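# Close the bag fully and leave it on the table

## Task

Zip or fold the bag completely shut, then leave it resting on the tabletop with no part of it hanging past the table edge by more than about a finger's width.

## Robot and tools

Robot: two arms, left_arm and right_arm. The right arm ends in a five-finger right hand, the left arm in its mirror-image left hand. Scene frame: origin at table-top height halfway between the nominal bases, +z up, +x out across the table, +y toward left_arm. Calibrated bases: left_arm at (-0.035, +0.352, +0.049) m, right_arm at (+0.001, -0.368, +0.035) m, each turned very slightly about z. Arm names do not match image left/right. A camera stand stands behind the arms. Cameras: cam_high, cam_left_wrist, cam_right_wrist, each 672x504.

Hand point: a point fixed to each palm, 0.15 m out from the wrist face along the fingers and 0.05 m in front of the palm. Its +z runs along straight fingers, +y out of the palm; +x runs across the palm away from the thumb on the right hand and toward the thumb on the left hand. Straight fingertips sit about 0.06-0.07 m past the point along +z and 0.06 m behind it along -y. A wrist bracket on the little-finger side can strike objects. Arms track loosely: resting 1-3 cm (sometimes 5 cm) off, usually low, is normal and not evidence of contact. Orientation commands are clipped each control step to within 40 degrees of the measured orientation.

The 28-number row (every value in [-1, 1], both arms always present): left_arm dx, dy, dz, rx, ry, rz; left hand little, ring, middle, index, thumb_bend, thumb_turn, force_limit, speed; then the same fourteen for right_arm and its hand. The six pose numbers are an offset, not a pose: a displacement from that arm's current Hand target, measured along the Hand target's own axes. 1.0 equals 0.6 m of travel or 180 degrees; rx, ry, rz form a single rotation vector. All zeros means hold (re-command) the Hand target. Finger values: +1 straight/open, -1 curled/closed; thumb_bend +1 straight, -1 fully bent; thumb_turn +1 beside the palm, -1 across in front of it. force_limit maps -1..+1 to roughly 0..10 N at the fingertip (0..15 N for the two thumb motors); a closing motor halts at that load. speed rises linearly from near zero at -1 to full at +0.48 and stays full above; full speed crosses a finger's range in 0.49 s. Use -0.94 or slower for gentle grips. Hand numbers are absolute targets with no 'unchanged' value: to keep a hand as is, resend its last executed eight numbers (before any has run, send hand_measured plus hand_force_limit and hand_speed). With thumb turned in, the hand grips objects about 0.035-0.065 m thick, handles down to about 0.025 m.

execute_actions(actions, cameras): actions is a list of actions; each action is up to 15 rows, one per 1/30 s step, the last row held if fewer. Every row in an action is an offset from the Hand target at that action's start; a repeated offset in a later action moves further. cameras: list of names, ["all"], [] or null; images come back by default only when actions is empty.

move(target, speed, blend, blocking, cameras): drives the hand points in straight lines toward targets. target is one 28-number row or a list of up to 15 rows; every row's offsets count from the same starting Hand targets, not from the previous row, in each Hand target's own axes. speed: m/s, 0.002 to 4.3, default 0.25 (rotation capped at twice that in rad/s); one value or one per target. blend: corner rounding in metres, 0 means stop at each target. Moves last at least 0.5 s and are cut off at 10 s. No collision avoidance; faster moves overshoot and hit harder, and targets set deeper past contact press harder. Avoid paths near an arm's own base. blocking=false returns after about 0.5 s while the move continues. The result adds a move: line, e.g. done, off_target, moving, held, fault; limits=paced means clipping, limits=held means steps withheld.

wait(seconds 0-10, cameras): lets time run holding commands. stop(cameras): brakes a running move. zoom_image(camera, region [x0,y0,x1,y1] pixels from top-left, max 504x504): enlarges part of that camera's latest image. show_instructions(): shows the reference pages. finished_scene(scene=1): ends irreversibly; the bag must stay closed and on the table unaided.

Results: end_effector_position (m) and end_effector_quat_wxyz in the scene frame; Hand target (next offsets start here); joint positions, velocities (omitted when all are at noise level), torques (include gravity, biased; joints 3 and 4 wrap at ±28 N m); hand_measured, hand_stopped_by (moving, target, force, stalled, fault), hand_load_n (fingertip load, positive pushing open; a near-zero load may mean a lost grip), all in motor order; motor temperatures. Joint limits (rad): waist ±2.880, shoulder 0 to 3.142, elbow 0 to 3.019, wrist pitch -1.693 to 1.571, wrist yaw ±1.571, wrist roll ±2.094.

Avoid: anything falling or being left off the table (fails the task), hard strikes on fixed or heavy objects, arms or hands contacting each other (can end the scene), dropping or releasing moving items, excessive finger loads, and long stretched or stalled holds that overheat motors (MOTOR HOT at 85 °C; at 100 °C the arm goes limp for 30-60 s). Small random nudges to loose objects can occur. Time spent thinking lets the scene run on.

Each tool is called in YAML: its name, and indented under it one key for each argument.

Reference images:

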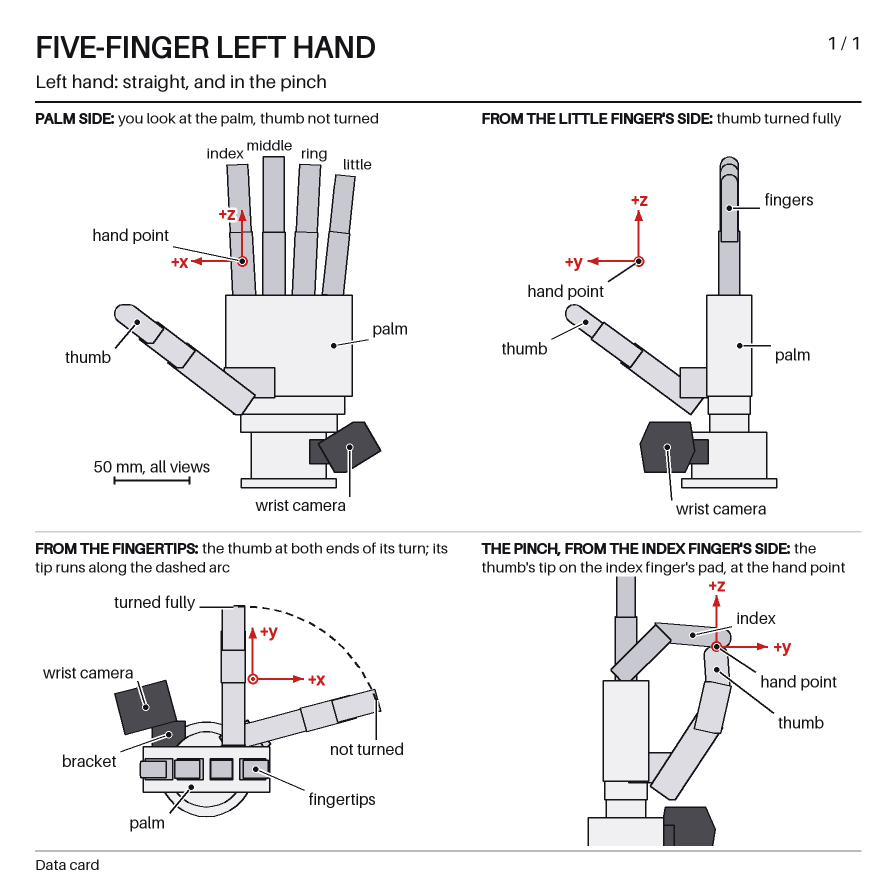

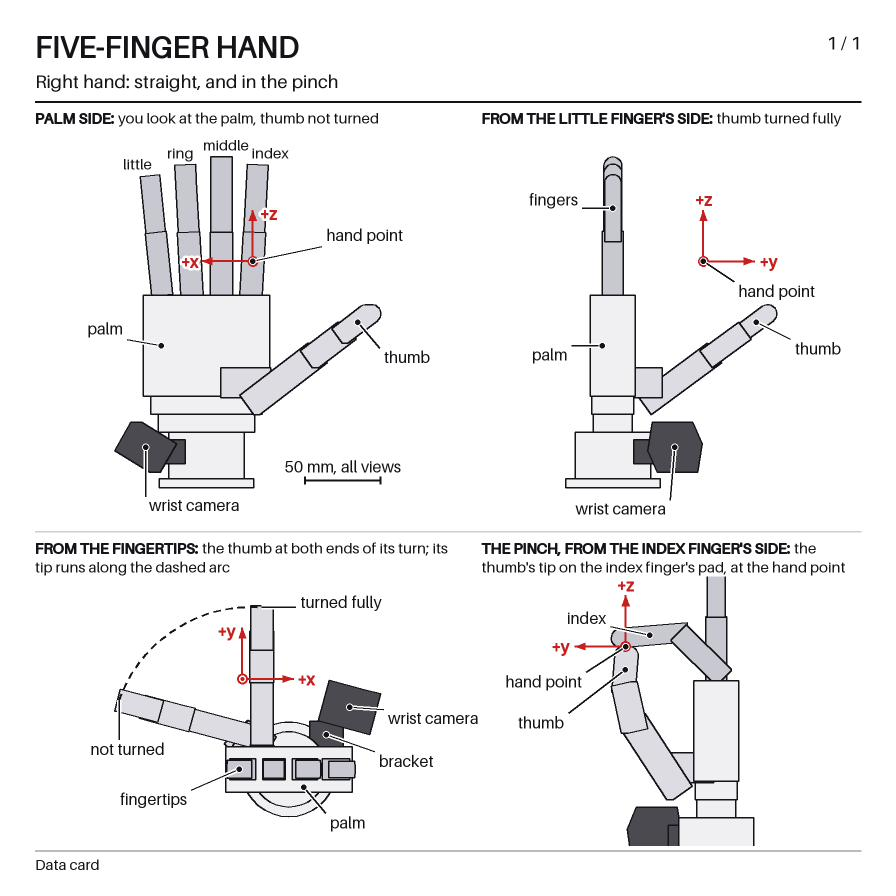

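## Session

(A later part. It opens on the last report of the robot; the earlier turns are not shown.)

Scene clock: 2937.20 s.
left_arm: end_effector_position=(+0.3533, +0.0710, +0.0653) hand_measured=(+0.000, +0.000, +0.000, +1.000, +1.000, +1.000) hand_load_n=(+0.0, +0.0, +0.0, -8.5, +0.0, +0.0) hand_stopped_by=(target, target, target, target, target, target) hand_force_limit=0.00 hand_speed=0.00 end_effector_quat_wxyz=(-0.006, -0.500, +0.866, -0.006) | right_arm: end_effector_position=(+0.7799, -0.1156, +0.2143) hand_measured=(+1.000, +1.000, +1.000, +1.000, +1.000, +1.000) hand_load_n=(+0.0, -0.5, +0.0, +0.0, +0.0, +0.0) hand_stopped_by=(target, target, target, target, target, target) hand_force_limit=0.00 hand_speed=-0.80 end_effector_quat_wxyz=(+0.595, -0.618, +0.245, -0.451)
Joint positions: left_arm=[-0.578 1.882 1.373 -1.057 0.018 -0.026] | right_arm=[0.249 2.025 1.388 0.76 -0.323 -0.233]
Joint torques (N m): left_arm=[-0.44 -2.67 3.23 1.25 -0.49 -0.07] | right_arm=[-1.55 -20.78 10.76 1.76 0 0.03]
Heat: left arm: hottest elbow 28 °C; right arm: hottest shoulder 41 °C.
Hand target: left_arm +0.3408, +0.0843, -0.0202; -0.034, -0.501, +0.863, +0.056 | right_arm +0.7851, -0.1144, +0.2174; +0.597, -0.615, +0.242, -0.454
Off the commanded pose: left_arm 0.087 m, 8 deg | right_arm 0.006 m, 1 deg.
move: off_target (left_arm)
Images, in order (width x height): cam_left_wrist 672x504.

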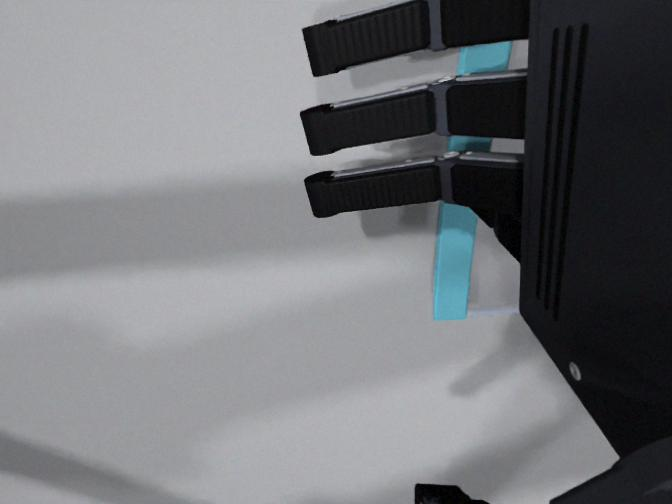

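move:
  target:
    - [0.008,-0.0105,-0.136,0.042,0,0,0,0,0,1,1,1,0,0,0,0,0,0,0,0,1,1,1,1,1,1,0,-0.8]
    - [0.008,0.0015,-0.2268,0.042,0,0,0,0,0,1,1,1,0,0,0,0,0,0,0,0,1,1,1,1,1,1,0,-0.8]
    - [-0.0203,-0.0365,-0.2313,0.042,0,0,0,0,0,1,1,1,0,0,0,0,0,0,0,0,1,1,1,1,1,1,0,-0.8]
    - [-0.0203,-0.0067,-0.2022,0.042,0,0,0,0,0,1,1,1,0,0,0,0,0,0,0,0,1,1,1,1,1,1,0,-0.8]
    - [-0.0203,-0.0057,-0.1517,0.042,0,0,0,0,0,1,1,1,0,0,0,0,0,0,0,0,1,1,1,1,1,1,0,-0.8]
    - [-0.0205,-0.0048,-0.0675,0.024,0,0,0,0,0,1,1,1,0,0,0,0,0,0,0,0,1,1,1,1,1,1,0,-0.8]
    - [-0.0203,-0.0003,0.0003,0,0,0,0,0,0,1,1,1,0,0,0,0,0,0,0,0,1,1,1,1,1,1,0,-0.8]
  cameras: ["cam_left_wrist"]
  speed: [0.1,0.15,0.15,0.1,0.08,0.08,0.08]
  blend: [0.01,0.01,0.005,0,0.01,0.01,0]

move:
  target:
    - [0.008,-0.0105,-0.136,0.042,0,0,0,0,0,1,1,1,0,0,0,0,0,0,0,0,1,1,1,1,1,1,0,-0.8]
    - [0.008,0.0015,-0.2268,0.042,0,0,0,0,0,1,1,1,0,0,0,0,0,0,0,0,1,1,1,1,1,1,0,-0.8]
    - [-0.0203,-0.0365,-0.2313,0.042,0,0,0,0,0,1,1,1,0,0,0,0,0,0,0,0,1,1,1,1,1,1,0,-0.8]
    - [-0.0203,-0.0067,-0.2022,0.042,0,0,0,0,0,1,1,1,0,0,0,0,0,0,0,0,1,1,1,1,1,1,0,-0.8]
    - [-0.0203,-0.0057,-0.1517,0.042,0,0,0,0,0,1,1,1,0,0,0,0,0,0,0,0,1,1,1,1,1,1,0,-0.8]
    - [-0.0205,-0.0048,-0.0675,0.024,0,0,0,0,0,1,1,1,0,0,0,0,0,0,0,0,1,1,1,1,1,1,0,-0.8]
    - [-0.0203,-0.0003,0.0003,0,0,0,0,0,0,1,1,1,0,0,0,0,0,0,0,0,1,1,1,1,1,1,0,-0.8]
  cameras: ["cam_left_wrist","cam_high"]
  speed: [0.1,0.15,0.15,0.1,0.08,0.08,0.08]
  blend: [0.01,0.01,0.005,0,0.01,0.01,0]

Scene clock: 2965.07 s.
left_arm: end_effector_position=(+0.3587, +0.0813, +0.0653) hand_measured=(+0.000, +0.000, +0.000, +1.000, +1.000, +1.000) hand_load_n=(+0.0, +0.0, +0.0, -9.0, +0.0, +0.0) hand_stopped_by=(target, target, target, target, target, target) hand_force_limit=0.00 hand_speed=0.00 end_effector_quat_wxyz=(-0.006, -0.499, +0.867, -0.006) | right_arm: end_effector_position=(+0.7799, -0.1156, +0.2143) hand_measured=(+1.000, +1.000, +1.000, +1.000, +1.000, +1.000) hand_load_n=(+0.0, +0.0, -0.5, +0.0, +0.0, +0.0) hand_stopped_by=(target, target, target, target, target, target) hand_force_limit=0.00 hand_speed=-0.80 end_effector_quat_wxyz=(+0.595, -0.618, +0.245, -0.451)
Joint positions: left_arm=[-0.557 1.882 1.372 -1.057 0.016 -0.003] | right_arm=[0.249 2.025 1.388 0.76 -0.323 -0.233]
Joint torques (N m): left_arm=[-0.26 -2.55 3.26 1.26 -0.54 -0.03] | right_arm=[-1.49 -20.84 10.77 1.81 -0.02 0.04]
Heat: left arm: hottest elbow 28 °C; right arm: hottest shoulder 41 °C.
Hand target: left_arm +0.3470, +0.0949, -0.0205; -0.034, -0.502, +0.863, +0.056 | right_arm +0.7851, -0.1144, +0.2174; +0.597, -0.615, +0.242, -0.454
Off the commanded pose: left_arm 0.088 m, 8 deg | right_arm 0.006 m, 1 deg.
move: off_target (left_arm)
Images, in order (width x height): cam_left_wrist 672x504.

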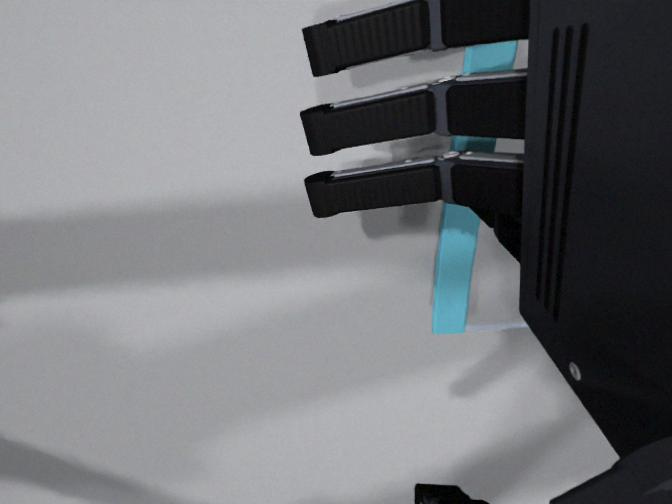

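Scene clock: 2969.10 s.
left_arm: end_effector_position=(+0.3652, +0.0917, +0.0652) hand_measured=(+0.000, +0.000, +0.000, +1.000, +1.000, +1.000) hand_load_n=(+0.0, +0.0, +0.0, -9.0, +0.0, +0.0) hand_stopped_by=(target, target, target, target, target, target) hand_force_limit=0.00 hand_speed=0.00 end_effector_quat_wxyz=(-0.004, -0.499, +0.867, -0.005) | right_arm: end_effector_position=(+0.7799, -0.1156, +0.2143) hand_measured=(+1.000, +1.000, +1.000, +1.000, +1.000, +1.000) hand_load_n=(+0.0, +0.0, +0.0, +0.0, +0.0, +0.0) hand_stopped_by=(target, target, target, target, target, target) hand_force_limit=0.00 hand_speed=-0.80 end_effector_quat_wxyz=(+0.595, -0.618, +0.245, -0.451)
Joint positions: left_arm=[-0.535 1.882 1.373 -1.057 0.013 0.019] | right_arm=[0.249 2.025 1.388 0.76 -0.323 -0.233]
Joint torques (N m): left_arm=[-0.21 -2.37 3.19 1.24 -0.55 -0.07] | right_arm=[-1.38 -20.84 10.76 1.78 0 0.03]
Heat: left arm: hottest elbow 28 °C; right arm: hottest shoulder 41 °C.
Hand target: left_arm +0.3531, +0.1054, -0.0208; -0.034, -0.502, +0.863, +0.056 | right_arm +0.7851, -0.1144, +0.2174; +0.597, -0.615, +0.242, -0.454
Off the commanded pose: left_arm 0.088 m, 8 deg | right_arm 0.006 m, 1 deg.
move: off_target (left_arm)
Images, in order (width x height): cam_high 672x504, cam_left_wrist 672x504.

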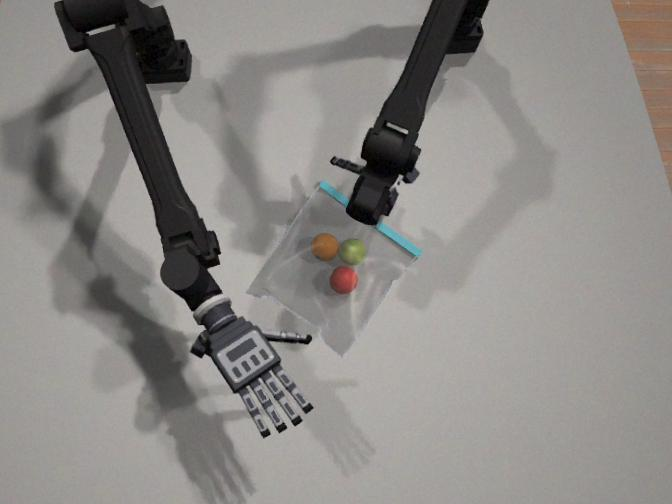

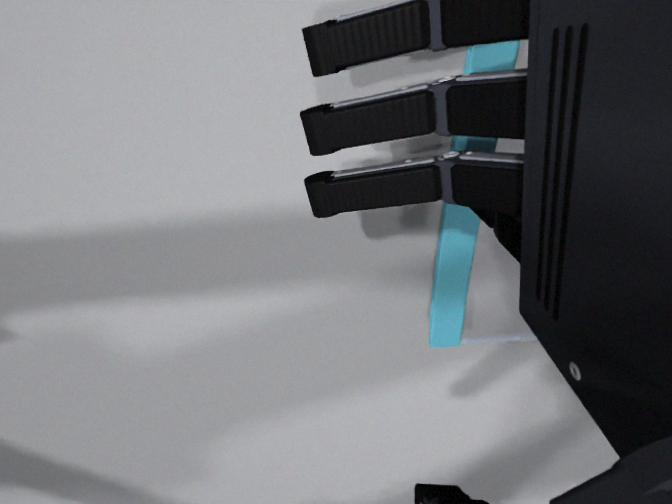

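move:
  target:
    - [0.008,-0.0105,-0.136,0.042,0,0,0,0,0,1,1,1,0,0,0,0,0,0,0,0,1,1,1,1,1,1,0,-0.8]
    - [-0.0192,0.0582,-0.2445,0.042,0,0,0,0,0,1,1,1,0,0,0,0,0,0,0,0,1,1,1,1,1,1,0,-0.8]
    - [-0.1215,0.12,-0.1165,0.4587,0,0,1,1,1,1,1,1,0,0,0,0,0,0,0,0,1,1,1,1,1,1,0,-0.8]
  cameras: ["cam_high","cam_left_wrist"]
  speed: [0.1,0.2,0.2]
  blend: [0.01,0.01,0]

zoom_image:
  camera: "cam_left_wrist"
  region: [290, 10, 390, 130]

zoom_image:
  camera: "cam_left_wrist"
  region: [310, 120, 410, 240]

zoom_image:
  camera: "cam_left_wrist"
  region: [320, 230, 420, 370]

Scene clock: 2989.73 s.
left_arm: end_effector_position=(+0.3348, +0.1953, +0.0596) hand_measured=(+1.000, +1.000, +1.000, +1.000, +1.000, +1.000) hand_load_n=(+0.0, +0.0, +0.0, +0.0, +0.0, -0.5) hand_stopped_by=(target, target, target, target, target, target) hand_force_limit=0.00 hand_speed=0.00 end_effector_quat_wxyz=(+0.306, -0.390, +0.691, -0.526) | right_arm: end_effector_position=(+0.7799, -0.1156, +0.2143) hand_measured=(+1.000, +1.000, +1.000, +1.000, +1.000, +1.000) hand_load_n=(+0.0, +0.0, +0.0, +0.0, +0.0, -0.5) hand_stopped_by=(target, target, target, target, target, target) hand_force_limit=0.00 hand_speed=-0.80 end_effector_quat_wxyz=(+0.595, -0.618, +0.245, -0.451)
Joint positions: left_arm=[-0.207 1.545 0.212 1.055 0.339 0.106] | right_arm=[0.249 2.025 1.388 0.76 -0.323 -0.233]
Joint torques (N m): left_arm=[0.21 -4.31 2.36 1.88 0.08 -0.19] | right_arm=[-1.44 -20.78 10.8 1.81 0 0.02]
Heat: left arm: hottest elbow 28 °C; right arm: hottest shoulder 41 °C.
Hand target: left_arm +0.3352, +0.1997, +0.0578; +0.305, -0.399, +0.685, -0.527 | right_arm +0.7851, -0.1144, +0.2174; +0.597, -0.615, +0.242, -0.454
Off the commanded pose: left_arm 0.005 m, 1 deg | right_arm 0.006 m, 1 deg.
move: done
Images, in order (width x height): cam_high 672x504, cam_left_wrist 672x504.

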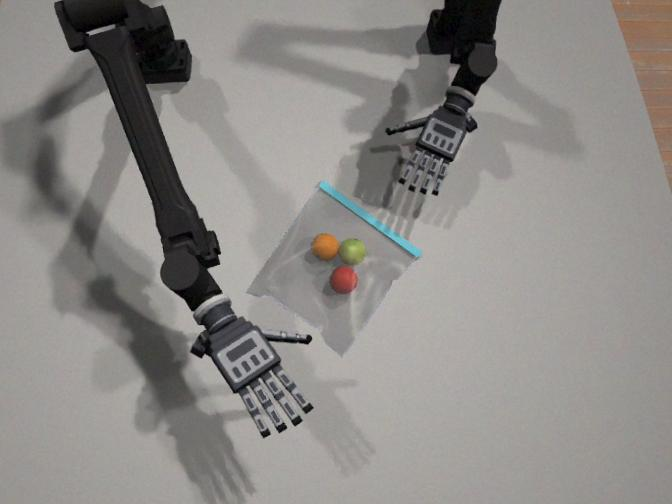

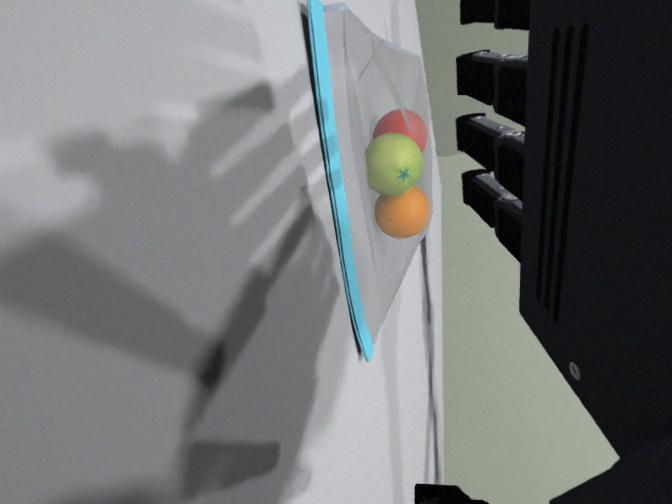

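Scaled by 4.200 from the camera's 672x504 image, which has a finer 960x720 frame.

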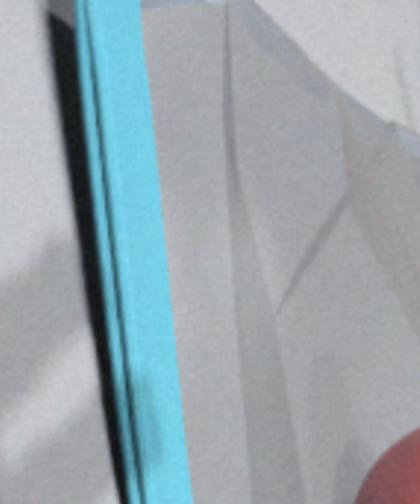

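Scaled by 4.200 from the camera's 672x504 image, which has a finer 960x720 frame.

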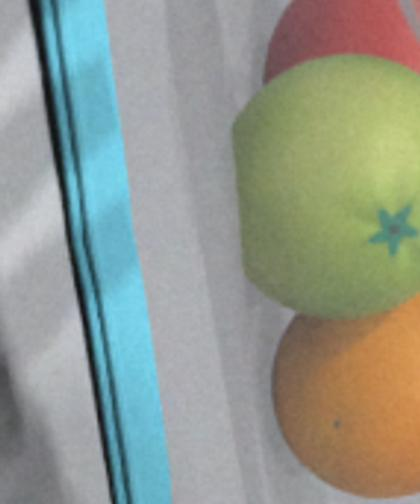

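Scaled by 3.600 from the camera's 672x504 image, which has a finer 960x720 frame.

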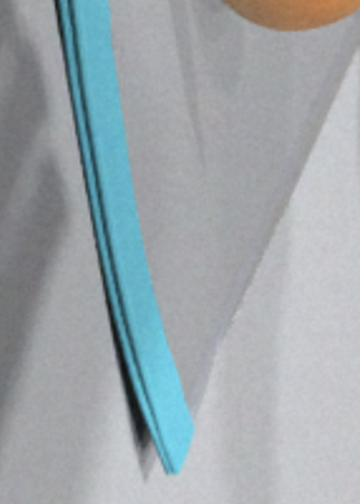

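move:
  target: [-0.15,0,0,0,0,0,1,1,1,1,1,1,0,0,0,0,0,0,0,0,1,1,1,1,1,1,0,-0.8]
  cameras: ["cam_left_wrist"]
  speed: 0.15

zoom_image:
  camera: "cam_left_wrist"
  region: [260, 60, 360, 200]

zoom_image:
  camera: "cam_left_wrist"
  region: [280, 180, 380, 320]

Scene clock: 3003.27 s.
left_arm: end_effector_position=(+0.3702, +0.2720, +0.0588) hand_measured=(+1.000, +1.000, +1.000, +1.000, +1.000, +1.000) hand_load_n=(+0.0, +0.0, +0.0, +0.0, +0.0, +0.0) hand_stopped_by=(target, target, target, target, target, target) hand_force_limit=0.00 hand_speed=0.00 end_effector_quat_wxyz=(+0.300, -0.401, +0.684, -0.531) | right_arm: end_effector_position=(+0.7799, -0.1156, +0.2143) hand_measured=(+1.000, +1.000, +1.000, +1.000, +1.000, +1.000) hand_load_n=(-0.5, +0.0, +0.0, +0.0, +0.0, +0.0) hand_stopped_by=(target, target, target, target, target, target) hand_force_limit=0.00 hand_speed=-0.80 end_effector_quat_wxyz=(+0.595, -0.618, +0.245, -0.451)
Joint positions: left_arm=[0.099 1.594 0.304 0.969 0.628 0.177] | right_arm=[0.249 2.025 1.388 0.76 -0.323 -0.233]
Joint torques (N m): left_arm=[0.03 -5.13 4.41 0.76 0.2 0.22] | right_arm=[-1.55 -20.95 10.77 1.84 -0.01 0.02]
Heat: left arm: hottest elbow 28 °C; right arm: hottest shoulder 41 °C.
Hand target: left_arm +0.3796, +0.2779, +0.0576; +0.305, -0.399, +0.685, -0.527 | right_arm +0.7851, -0.1144, +0.2174; +0.597, -0.615, +0.242, -0.454
Off the commanded pose: left_arm 0.011 m, 1 deg | right_arm 0.006 m, 1 deg.
move: off_target (left_arm)
Images, in order (width x height): cam_left_wrist 672x504.

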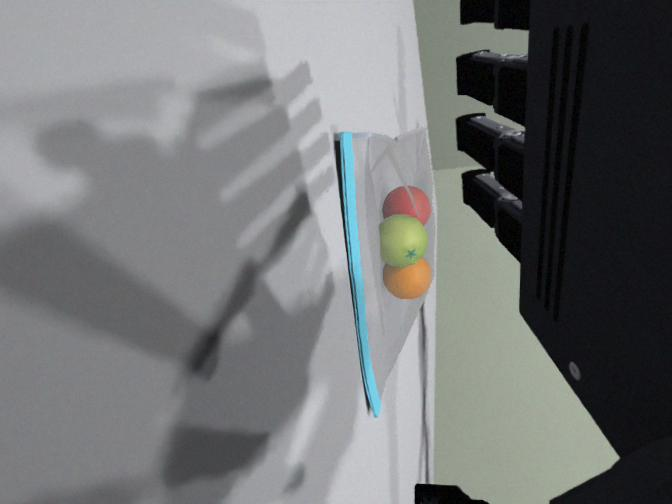

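Scaled by 3.600 from the camera's 672x504 image, which has a finer 960x720 frame.

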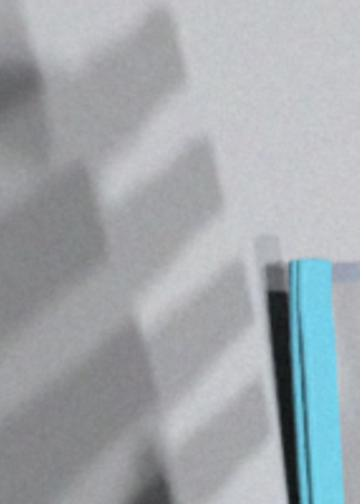

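Scaled by 3.600 from the camera's 672x504 image, which has a finer 960x720 frame.

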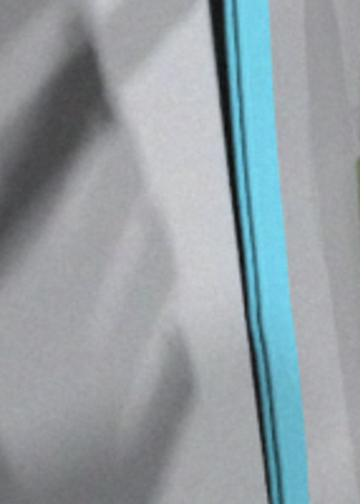

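move:
  target: [0.327,-0.1568,0.0547,-0.4167,0,0,0,0,0,1,1,1,0,0,0,0,0,0,0,0,1,1,1,1,1,1,0,-0.8]
  cameras: ["cam_high"]
  speed: 0.25

zoom_image:
  camera: "cam_high"
  region: [300, 160, 430, 260]

Scene clock: 3020.90 s.
left_arm: end_effector_position=(+0.3231, +0.0914, +0.1363) hand_measured=(+0.000, +0.000, +0.000, +1.000, +1.000, +1.000) hand_load_n=(+0.0, +0.0, +0.0, +0.0, +0.0, +0.5) hand_stopped_by=(target, target, target, target, target, target) hand_force_limit=0.00 hand_speed=0.00 end_effector_quat_wxyz=(-0.003, -0.500, +0.866, +0.003) | right_arm: end_effector_position=(+0.7799, -0.1156, +0.2143) hand_measured=(+1.000, +1.000, +1.000, +1.000, +1.000, +1.000) hand_load_n=(+0.0, +0.0, +0.0, +0.0, +0.0, -0.5) hand_stopped_by=(target, target, target, target, target, target) hand_force_limit=0.00 hand_speed=-0.80 end_effector_quat_wxyz=(+0.595, -0.618, +0.245, -0.451)
Joint positions: left_arm=[-0.58 1.726 1.353 -1.205 0.002 -0.029] | right_arm=[0.249 2.025 1.388 0.76 -0.323 -0.233]
Joint torques (N m): left_arm=[-1.38 -10.99 8.61 -0.65 -0.02 -0.18] | right_arm=[-1.49 -20.84 10.81 1.78 0 0.03]
Heat: left arm: hottest elbow 28 °C; right arm: hottest shoulder 41 °C.
Hand target: left_arm +0.3313, +0.0799, +0.1406; -0.001, -0.503, +0.864, -0.001 | right_arm +0.7851, -0.1144, +0.2174; +0.597, -0.615, +0.242, -0.454
Off the commanded pose: left_arm 0.015 m, 1 deg | right_arm 0.006 m, 1 deg.
move: off_target (left_arm)
Images, in order (width x height): cam_high 672x504.

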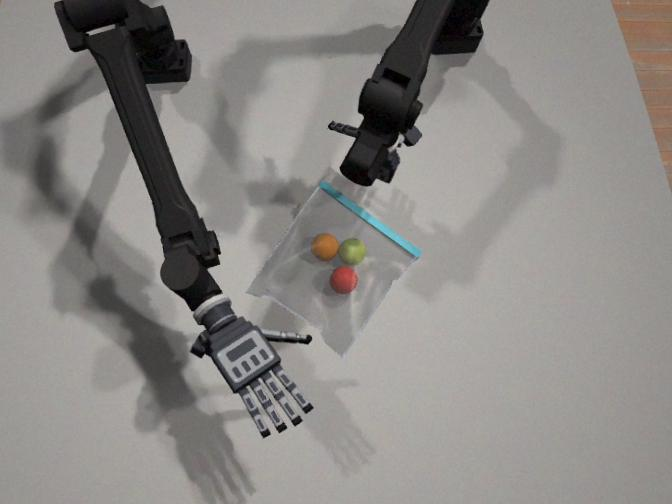

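Scaled by 3.877 from the camera's 672x504 image, which has a finer 960x720 frame.

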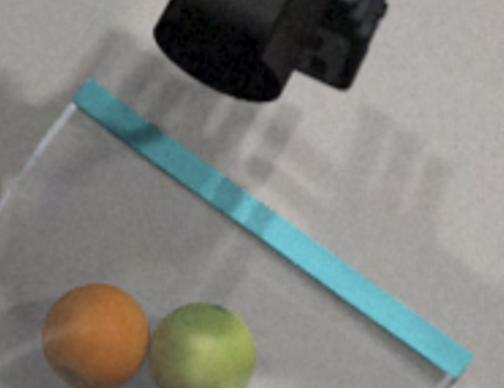

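move:
  target:
    - [0.0783,-0.0653,0.0343,0,0,0,0,0,0,1,1,1,0,0,0,0,0,0,0,0,1,1,1,1,1,1,0,-0.8]
    - [0.0668,-0.0253,0.0677,0,0,0,0,0,0,1,1,1,0,0,0,0,0,0,0,0,1,1,1,1,1,1,0,-0.8]
  cameras: ["cam_high","cam_left_wrist"]
  speed: [0.2,0.12]
  blend: [0.003,0]

Scene clock: 3036.23 s.
left_arm: end_effector_position=(+0.3213, +0.0388, +0.0981) hand_measured=(+0.000, +0.000, +0.000, +1.000, +1.000, +1.000) hand_load_n=(+0.0, +0.0, +0.0, +0.0, +0.0, +0.0) hand_stopped_by=(target, target, target, target, target, target) hand_force_limit=0.00 hand_speed=0.00 end_effector_quat_wxyz=(-0.004, -0.495, +0.869, +0.006) | right_arm: end_effector_position=(+0.7799, -0.1156, +0.2143) hand_measured=(+1.000, +1.000, +1.000, +1.000, +1.000, +1.000) hand_load_n=(+0.0, +0.0, -0.5, +0.0, +0.0, -0.5) hand_stopped_by=(target, target, target, target, target, target) hand_force_limit=0.00 hand_speed=-0.80 end_effector_quat_wxyz=(+0.595, -0.618, +0.245, -0.451)
Joint positions: left_arm=[-0.668 1.839 1.402 -1.149 0.003 -0.104] | right_arm=[0.249 2.025 1.388 0.76 -0.323 -0.233]
Joint torques (N m): left_arm=[-0.44 -14.15 5.56 0.06 -0.09 -0.19] | right_arm=[-1.38 -20.89 10.77 1.8 0 0.04]
Heat: left arm: hottest elbow 29 °C; right arm: hottest shoulder 41 °C.
Hand target: left_arm +0.3246, +0.0375, +0.0999; -0.001, -0.503, +0.864, -0.001 | right_arm +0.7851, -0.1144, +0.2174; +0.597, -0.615, +0.242, -0.454
Off the commanded pose: left_arm 0.004 m, 1 deg | right_arm 0.006 m, 1 deg.
move: done
Images, in order (width x height): cam_high 672x504, cam_left_wrist 672x504.

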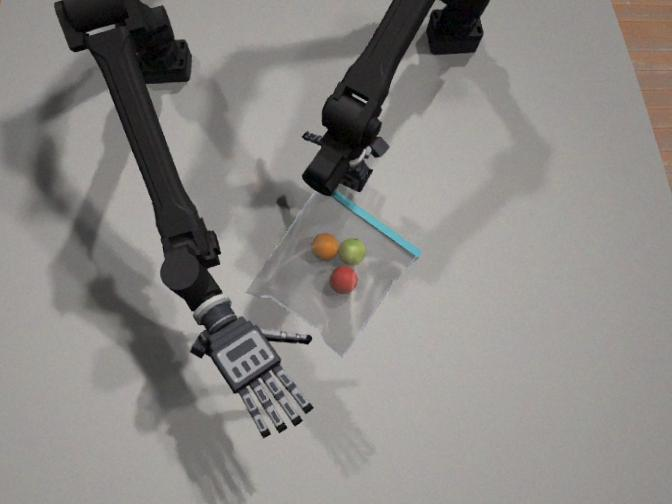

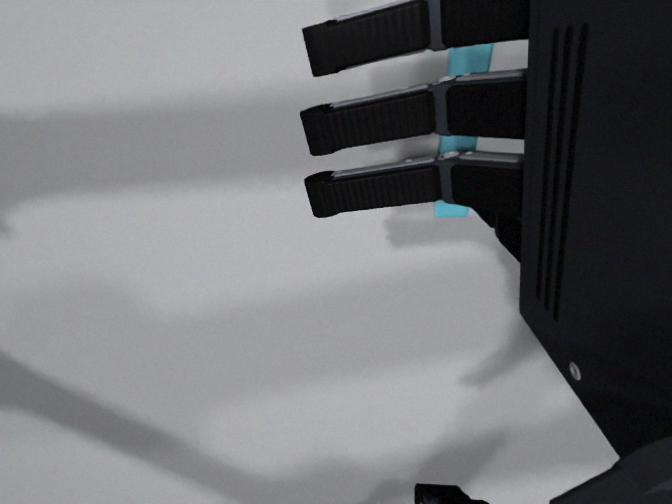

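move:
  target:
    - [0.01,0.0087,0.05,0,0,0,0,0,0,1,1,1,0,0,0,0,0,0,0,0,1,1,1,1,1,1,0,-0.8]
    - [0.01,0.0195,0.1333,-0.018,0,0,0,0,0,1,1,1,0,0,0,0,0,0,0,0,1,1,1,1,1,1,0,-0.8]
    - [0.01,0.033,0.2,-0.042,0,0,0,0,0,1,1,1,0,0,0,0,0,0,0,0,1,1,1,1,1,1,0,-0.8]
  cameras: ["cam_left_wrist","cam_high"]
  speed: 0.08
  blend: 0.01

Scene clock: 3047.30 s.
left_arm: end_effector_position=(+0.3206, +0.0349, +0.0654) hand_measured=(+0.000, +0.000, +0.000, +1.000, +1.000, +1.000) hand_load_n=(+0.0, +0.0, +0.0, -8.5, +0.0, +0.0) hand_stopped_by=(target, target, target, target, target, target) hand_force_limit=0.00 hand_speed=0.00 end_effector_quat_wxyz=(-0.007, -0.500, +0.866, -0.006) | right_arm: end_effector_position=(+0.7799, -0.1156, +0.2143) hand_measured=(+1.000, +1.000, +1.000, +1.000, +1.000, +1.000) hand_load_n=(+0.0, +0.0, +0.0, +0.0, +0.0, +0.0) hand_stopped_by=(target, target, target, target, target, target) hand_force_limit=0.00 hand_speed=-0.80 end_effector_quat_wxyz=(+0.595, -0.618, +0.245, -0.451)
Joint positions: left_arm=[-0.668 1.868 1.351 -1.048 0.018 -0.115] | right_arm=[0.249 2.025 1.388 0.76 -0.323 -0.233]
Joint torques (N m): left_arm=[-1.2 -2.32 3.18 1.32 -0.05 -0.15] | right_arm=[-1.44 -20.84 10.77 1.8 0 0.03]
Heat: left arm: hottest elbow 29 °C; right arm: hottest shoulder 41 °C.
Hand target: left_arm +0.3045, +0.0417, -0.0199; -0.034, -0.502, +0.863, +0.056 | right_arm +0.7851, -0.1144, +0.2174; +0.597, -0.615, +0.242, -0.454
Off the commanded pose: left_arm 0.087 m, 8 deg | right_arm 0.006 m, 1 deg.
move: off_target (left_arm)
Images, in order (width x height): cam_high 672x504, cam_left_wrist 672x504.

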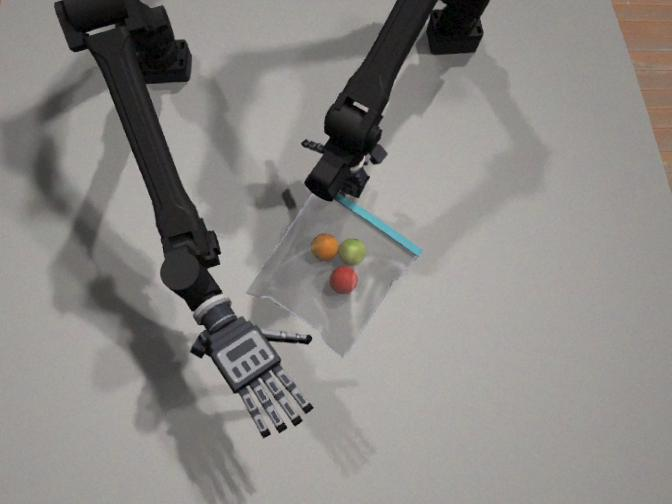

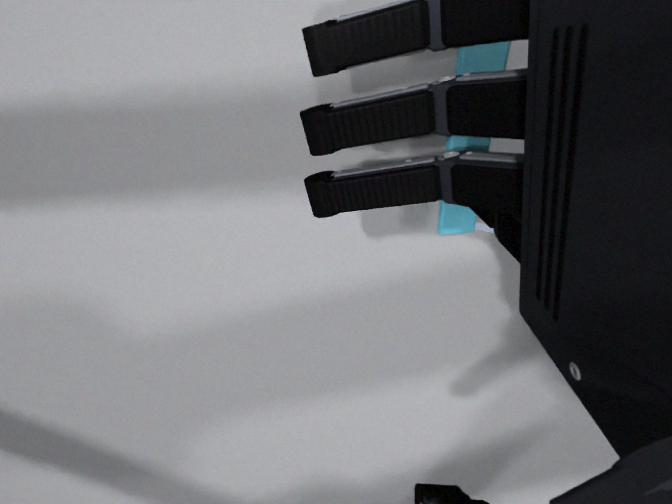

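move:
  target:
    - [0.008,-0.0105,-0.136,0.042,0,0,0,0,0,1,1,1,0,0,0,0,0,0,0,0,1,1,1,1,1,1,0,-0.8]
    - [0.008,0.0015,-0.2268,0.042,0,0,0,0,0,1,1,1,0,0,0,0,0,0,0,0,1,1,1,1,1,1,0,-0.8]
    - [0.02,-0.0335,-0.2313,0.042,0,0,0,0,0,1,1,1,0,0,0,0,0,0,0,0,1,1,1,1,1,1,0,-0.8]
    - [0.02,-0.0037,-0.2022,0.042,0,0,0,0,0,1,1,1,0,0,0,0,0,0,0,0,1,1,1,1,1,1,0,-0.8]
    - [0.02,-0.0027,-0.1517,0.042,0,0,0,0,0,1,1,1,0,0,0,0,0,0,0,0,1,1,1,1,1,1,0,-0.8]
    - [0.02,-0.0018,-0.0675,0.024,0,0,0,0,0,1,1,1,0,0,0,0,0,0,0,0,1,1,1,1,1,1,0,-0.8]
    - [0.02,0.0027,0.0003,0,0,0,0,0,0,1,1,1,0,0,0,0,0,0,0,0,1,1,1,1,1,1,0,-0.8]
  cameras: ["cam_left_wrist"]
  speed: [0.1,0.15,0.15,0.1,0.08,0.08,0.08]
  blend: [0.01,0.01,0.005,0,0.01,0.01,0]

Scene clock: 3063.20 s.
left_arm: end_effector_position=(+0.3159, +0.0261, +0.0653) hand_measured=(+0.000, +0.000, +0.000, +1.000, +1.000, +1.000) hand_load_n=(+0.0, +0.0, +0.0, -7.5, +0.0, +0.0) hand_stopped_by=(target, target, target, target, target, target) hand_force_limit=0.00 hand_speed=0.00 end_effector_quat_wxyz=(-0.007, -0.502, +0.865, -0.007) | right_arm: end_effector_position=(+0.7799, -0.1156, +0.2143) hand_measured=(+1.000, +1.000, +1.000, +1.000, +1.000, +1.000) hand_load_n=(+0.0, +0.0, +0.0, +0.0, +0.0, +0.0) hand_stopped_by=(target, target, target, target, target, target) hand_force_limit=0.00 hand_speed=-0.80 end_effector_quat_wxyz=(+0.595, -0.618, +0.245, -0.451)
Joint positions: left_arm=[-0.685 1.869 1.353 -1.047 0.019 -0.139] | right_arm=[0.249 2.025 1.388 0.76 -0.323 -0.233]
Joint torques (N m): left_arm=[-1.38 -2.61 2.92 1.25 0.01 -0.14] | right_arm=[-1.49 -20.84 10.76 1.78 0 0.02]
Heat: left arm: hottest elbow 29 °C; right arm: hottest shoulder 41 °C.
Hand target: left_arm +0.2972, +0.0322, -0.0199; -0.034, -0.502, +0.863, +0.056 | right_arm +0.7851, -0.1144, +0.2174; +0.597, -0.615, +0.242, -0.454
Off the commanded pose: left_arm 0.087 m, 8 deg | right_arm 0.006 m, 1 deg.
move: off_target (left_arm)
Images, in order (width x height): cam_left_wrist 672x504.

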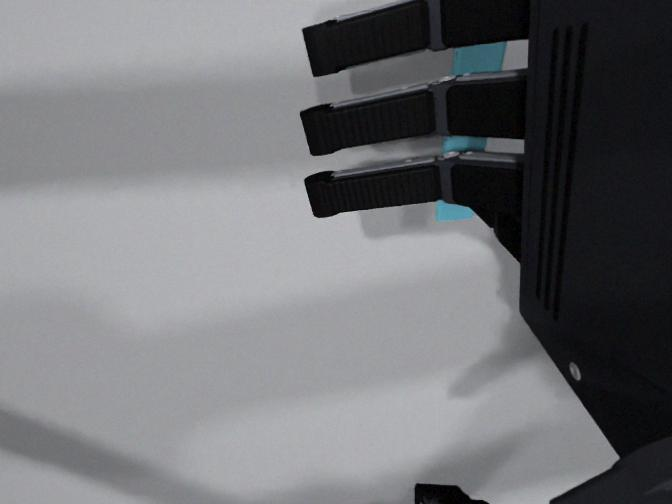

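move:
  target:
    - [0.008,-0.0105,-0.136,0.042,0,0,0,0,0,1,1,1,0,0,0,0,0,0,0,0,1,1,1,1,1,1,0,-0.8]
    - [-0.0713,0.0707,-0.2597,0.042,0,0,0,0,0,1,1,1,0,0,0,0,0,0,0,0,1,1,1,1,1,1,0,-0.8]
    - [-0.2735,0.1012,-0.1177,0.4587,0,0,1,1,1,1,1,1,0,0,0,0,0,0,0,0,1,1,1,1,1,1,0,-0.8]
  cameras: ["cam_high","cam_left_wrist"]
  speed: [0.1,0.2,0.2]
  blend: [0.01,0.01,0]

zoom_image:
  camera: "cam_left_wrist"
  region: [290, 0, 390, 130]

zoom_image:
  camera: "cam_left_wrist"
  region: [310, 120, 410, 240]

zoom_image:
  camera: "cam_left_wrist"
  region: [320, 230, 420, 370]

zoom_image:
  camera: "cam_high"
  region: [300, 160, 430, 260]

Scene clock: 3091.80 s.
left_arm: end_effector_position=(+0.3336, +0.1952, +0.0597) hand_measured=(+1.000, +1.000, +1.000, +1.000, +1.000, +1.000) hand_load_n=(+0.0, +0.0, -0.5, +0.0, +0.0, -0.5) hand_stopped_by=(target, target, target, target, target, target) hand_force_limit=0.00 hand_speed=0.00 end_effector_quat_wxyz=(+0.304, -0.393, +0.689, -0.528) | right_arm: end_effector_position=(+0.7799, -0.1156, +0.2143) hand_measured=(+1.000, +1.000, +1.000, +1.000, +1.000, +1.000) hand_load_n=(+0.0, +0.0, +0.0, +0.0, +0.0, +0.0) hand_stopped_by=(target, target, target, target, target, target) hand_force_limit=0.00 hand_speed=-0.80 end_effector_quat_wxyz=(+0.595, -0.618, +0.245, -0.451)
Joint positions: left_arm=[-0.206 1.545 0.209 1.058 0.34 0.099] | right_arm=[0.249 2.025 1.388 0.76 -0.323 -0.233]
Joint torques (N m): left_arm=[0.32 -4.19 2.36 1.87 0.09 -0.11] | right_arm=[-1.67 -20.84 10.77 1.76 -0.01 0.02]
Heat: left arm: hottest elbow 28 °C; right arm: hottest elbow 42 °C.
Hand target: left_arm +0.3341, +0.2000, +0.0577; +0.306, -0.399, +0.685, -0.527 | right_arm +0.7851, -0.1144, +0.2174; +0.597, -0.615, +0.242, -0.454
Off the commanded pose: left_arm 0.005 m, 1 deg | right_arm 0.006 m, 1 deg.
move: done
Images, in order (width x height): cam_high 672x504, cam_left_wrist 672x504.

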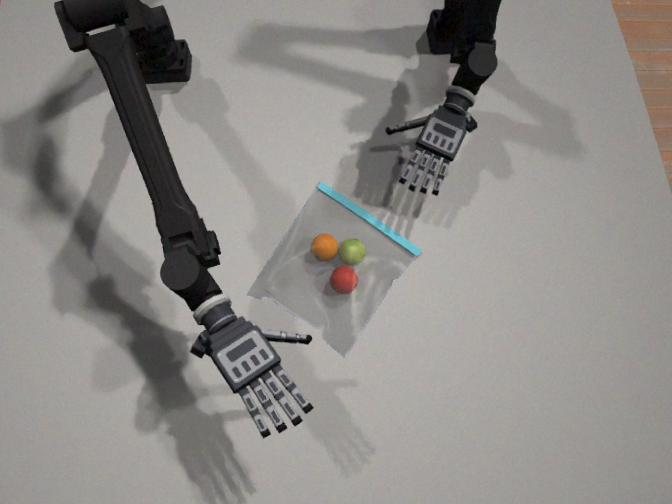

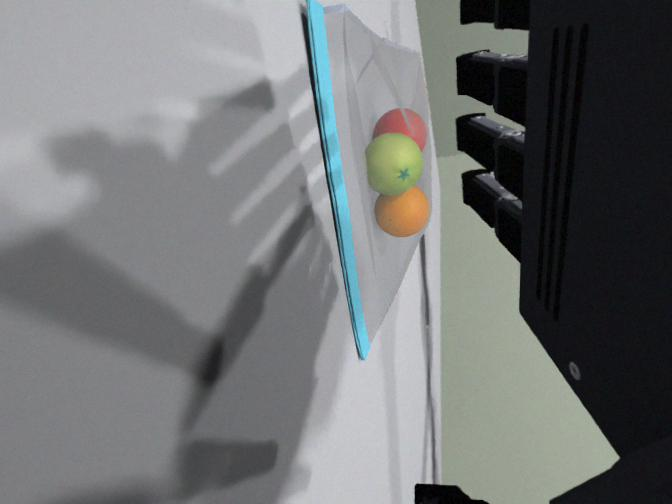

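Scaled by 3.877 from the camera's 672x504 image, which has a finer 960x720 frame.

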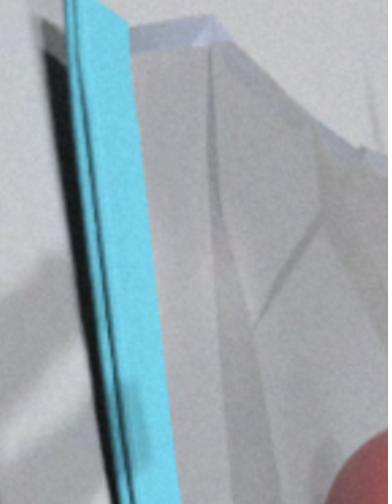

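Scaled by 4.200 from the camera's 672x504 image, which has a finer 960x720 frame.

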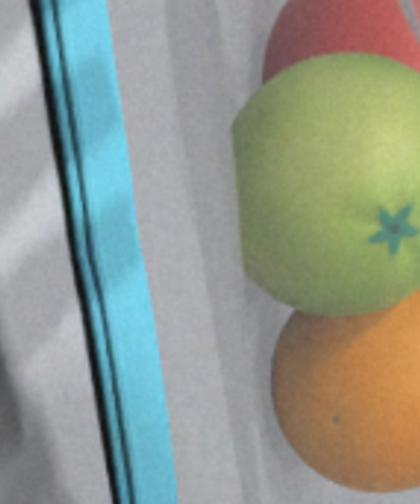

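Scaled by 3.600 from the camera's 672x504 image, which has a finer 960x720 frame.

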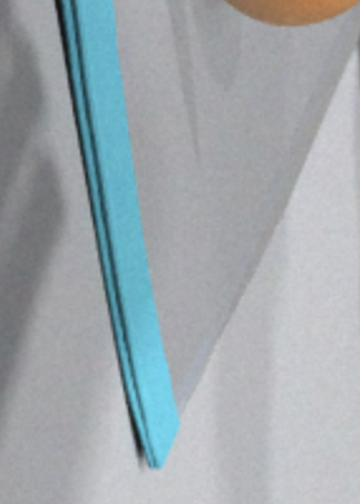

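Scaled by 3.877 from the camera's 672x504 image, which has a finer 960x720 frame.

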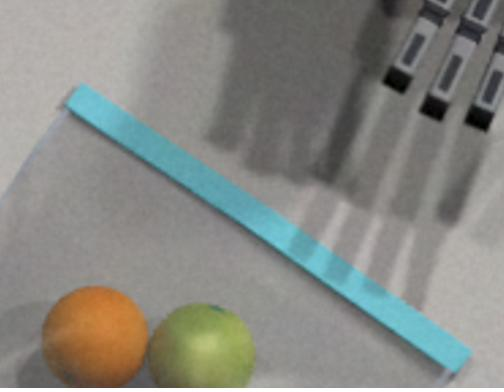

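move:
  target:
    - [-0.0862,-0.1625,0.0762,-0.4167,0,0,0,0,0,1,1,1,0,0,0,0,0,0,0,0,1,1,1,1,1,1,0,-0.8]
    - [-0.1573,-0.1597,0.1943,-0.4167,0,0,0,0,0,1,1,1,0,0,0,0,0,0,0,0,1,1,1,1,1,1,0,-0.8]
    - [-0.1688,-0.117,0.1643,-0.4167,0,0,0,0,0,1,1,1,0,0,0,0,0,0,0,0,1,1,1,1,1,1,0,-0.8]
  cameras: ["cam_high","cam_left_wrist"]
  speed: [0.2,0.2,0.12]
  blend: [0.02,0.005,0]

zoom_image:
  camera: "cam_high"
  region: [330, 180, 460, 280]

Scene clock: 3120.73 s.
left_arm: end_effector_position=(+0.4795, +0.2264, +0.1019) hand_measured=(+0.000, +0.000, +0.000, +1.000, +1.000, +1.000) hand_load_n=(+0.0, +0.0, +0.0, +0.0, +0.0, +0.0) hand_stopped_by=(target, target, target, target, target, target) hand_force_limit=0.00 hand_speed=0.00 end_effector_quat_wxyz=(-0.004, -0.505, +0.863, +0.001) | right_arm: end_effector_position=(+0.7799, -0.1156, +0.2143) hand_measured=(+1.000, +1.000, +1.000, +1.000, +1.000, +1.000) hand_load_n=(+0.0, +0.0, +0.0, +0.0, +0.0, +0.0) hand_stopped_by=(target, target, target, target, target, target) hand_force_limit=0.00 hand_speed=-0.80 end_effector_quat_wxyz=(+0.595, -0.618, +0.245, -0.451)
Joint positions: left_arm=[-0.242 1.992 1.65 -1.236 0.004 0.298] | right_arm=[0.249 2.025 1.388 0.76 -0.323 -0.233]
Joint torques (N m): left_arm=[-0.03 -15.85 5.78 0.18 -0.13 0.12] | right_arm=[-1.38 -20.78 10.84 1.77 0.01 0.03]
Heat: left arm: hottest elbow 28 °C; right arm: hottest elbow 42 °C.
Hand target: left_arm +0.4827, +0.2321, +0.0999; -0.001, -0.503, +0.865, -0.001 | right_arm +0.7851, -0.1144, +0.2174; +0.597, -0.615, +0.242, -0.454
Off the commanded pose: left_arm 0.007 m, 1 deg | right_arm 0.006 m, 1 deg.
move: done
Images, in order (width x height): cam_high 672x504, cam_left_wrist 672x504.

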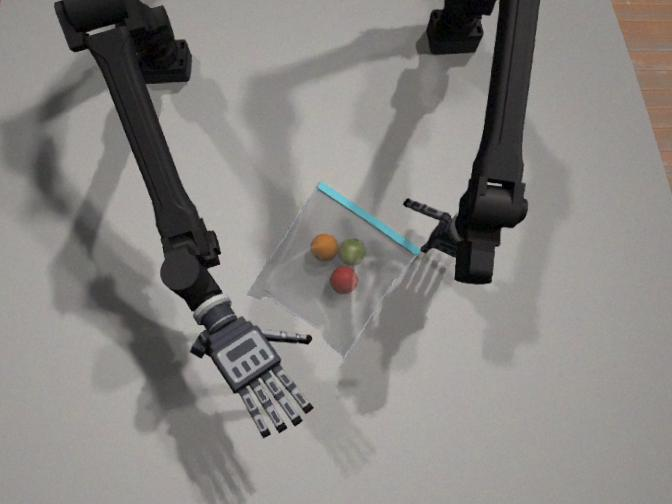

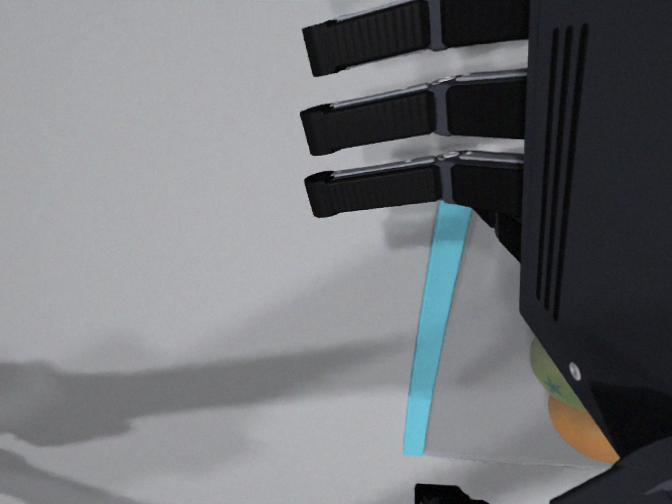

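Scaled by 3.877 from the camera's 672x504 image, which has a finer 960x720 frame.

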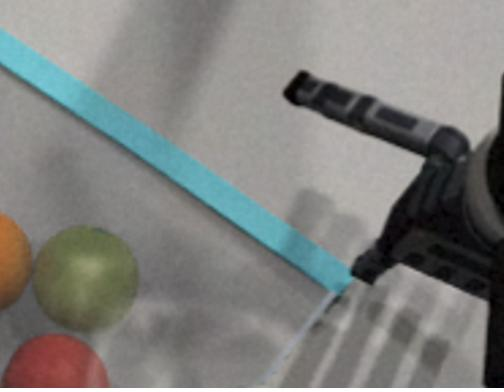

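move:
  target:
    - [0.025,-0.003,0.0,0,0,0,0,0,0,1,1,1,0,0,0,0,0,0,0,0,1,1,1,1,1,1,0,-0.8]
  cameras: ["cam_high","cam_left_wrist"]
  speed: 0.1

zoom_image:
  camera: "cam_high"
  region: [330, 180, 460, 280]

Scene clock: 3136.73 s.
left_arm: end_effector_position=(+0.4766, +0.2269, +0.0986) hand_measured=(+0.000, +0.000, +0.000, +1.000, +1.000, +1.000) hand_load_n=(+0.0, +0.0, +0.5, +0.0, -0.5, +0.0) hand_stopped_by=(target, target, target, target, target, target) hand_force_limit=0.00 hand_speed=0.00 end_effector_quat_wxyz=(-0.006, -0.505, +0.863, +0.003) | right_arm: end_effector_position=(+0.7799, -0.1156, +0.2143) hand_measured=(+1.000, +1.000, +1.000, +1.000, +1.000, +1.000) hand_load_n=(+0.0, +0.0, +0.0, +0.0, +0.0, +0.0) hand_stopped_by=(target, target, target, target, target, target) hand_force_limit=0.00 hand_speed=-0.80 end_effector_quat_wxyz=(+0.595, -0.618, +0.245, -0.451)
Joint positions: left_arm=[-0.242 1.992 1.639 -1.232 0.004 0.298] | right_arm=[0.249 2.025 1.388 0.76 -0.323 -0.233]
Joint torques (N m): left_arm=[-1.73 -16.44 5.67 -0.06 -0.12 -0.12] | right_arm=[-1.49 -20.95 10.78 1.8 0 0.03]
Heat: left arm: hottest elbow 28 °C; right arm: hottest elbow 42 °C.
Hand target: left_arm +0.4768, +0.2182, +0.0998; -0.001, -0.503, +0.864, -0.001 | right_arm +0.7851, -0.1144, +0.2174; +0.597, -0.615, +0.242, -0.454
Off the commanded pose: left_arm 0.009 m, 1 deg | right_arm 0.006 m, 1 deg.
move: done
Images, in order (width x height): cam_high 672x504, cam_left_wrist 672x504.

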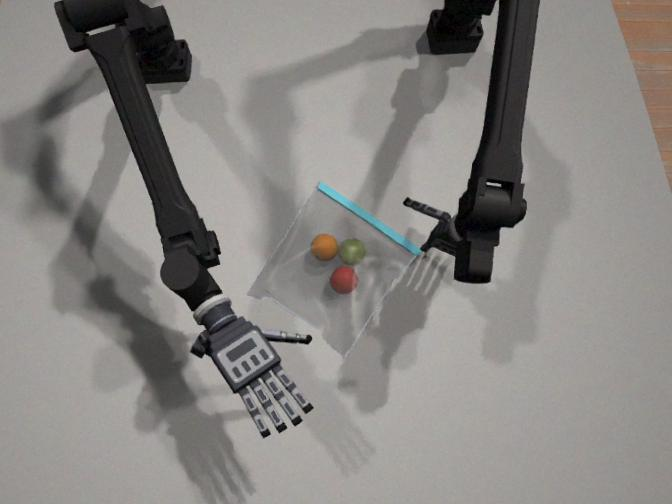

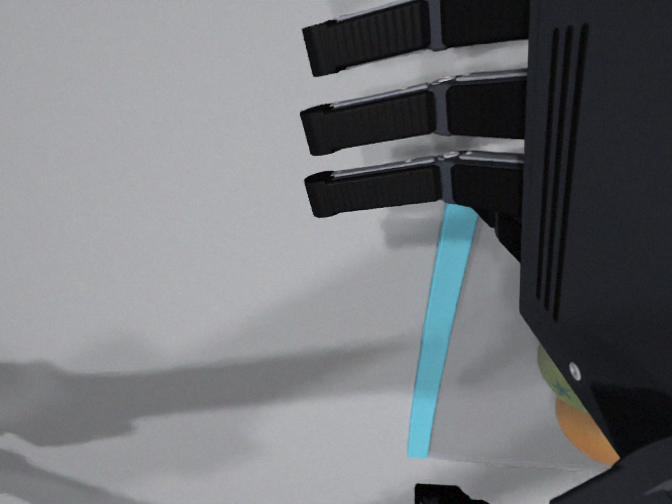

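Scaled by 3.877 from the camera's 672x504 image, which has a finer 960x720 frame.

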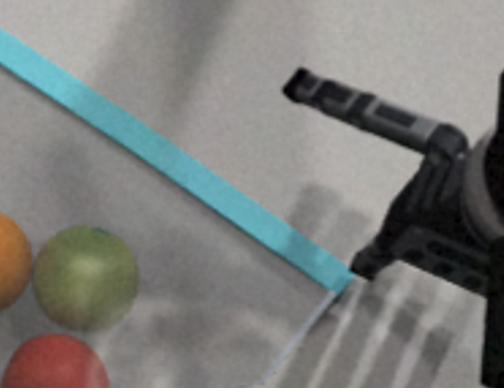

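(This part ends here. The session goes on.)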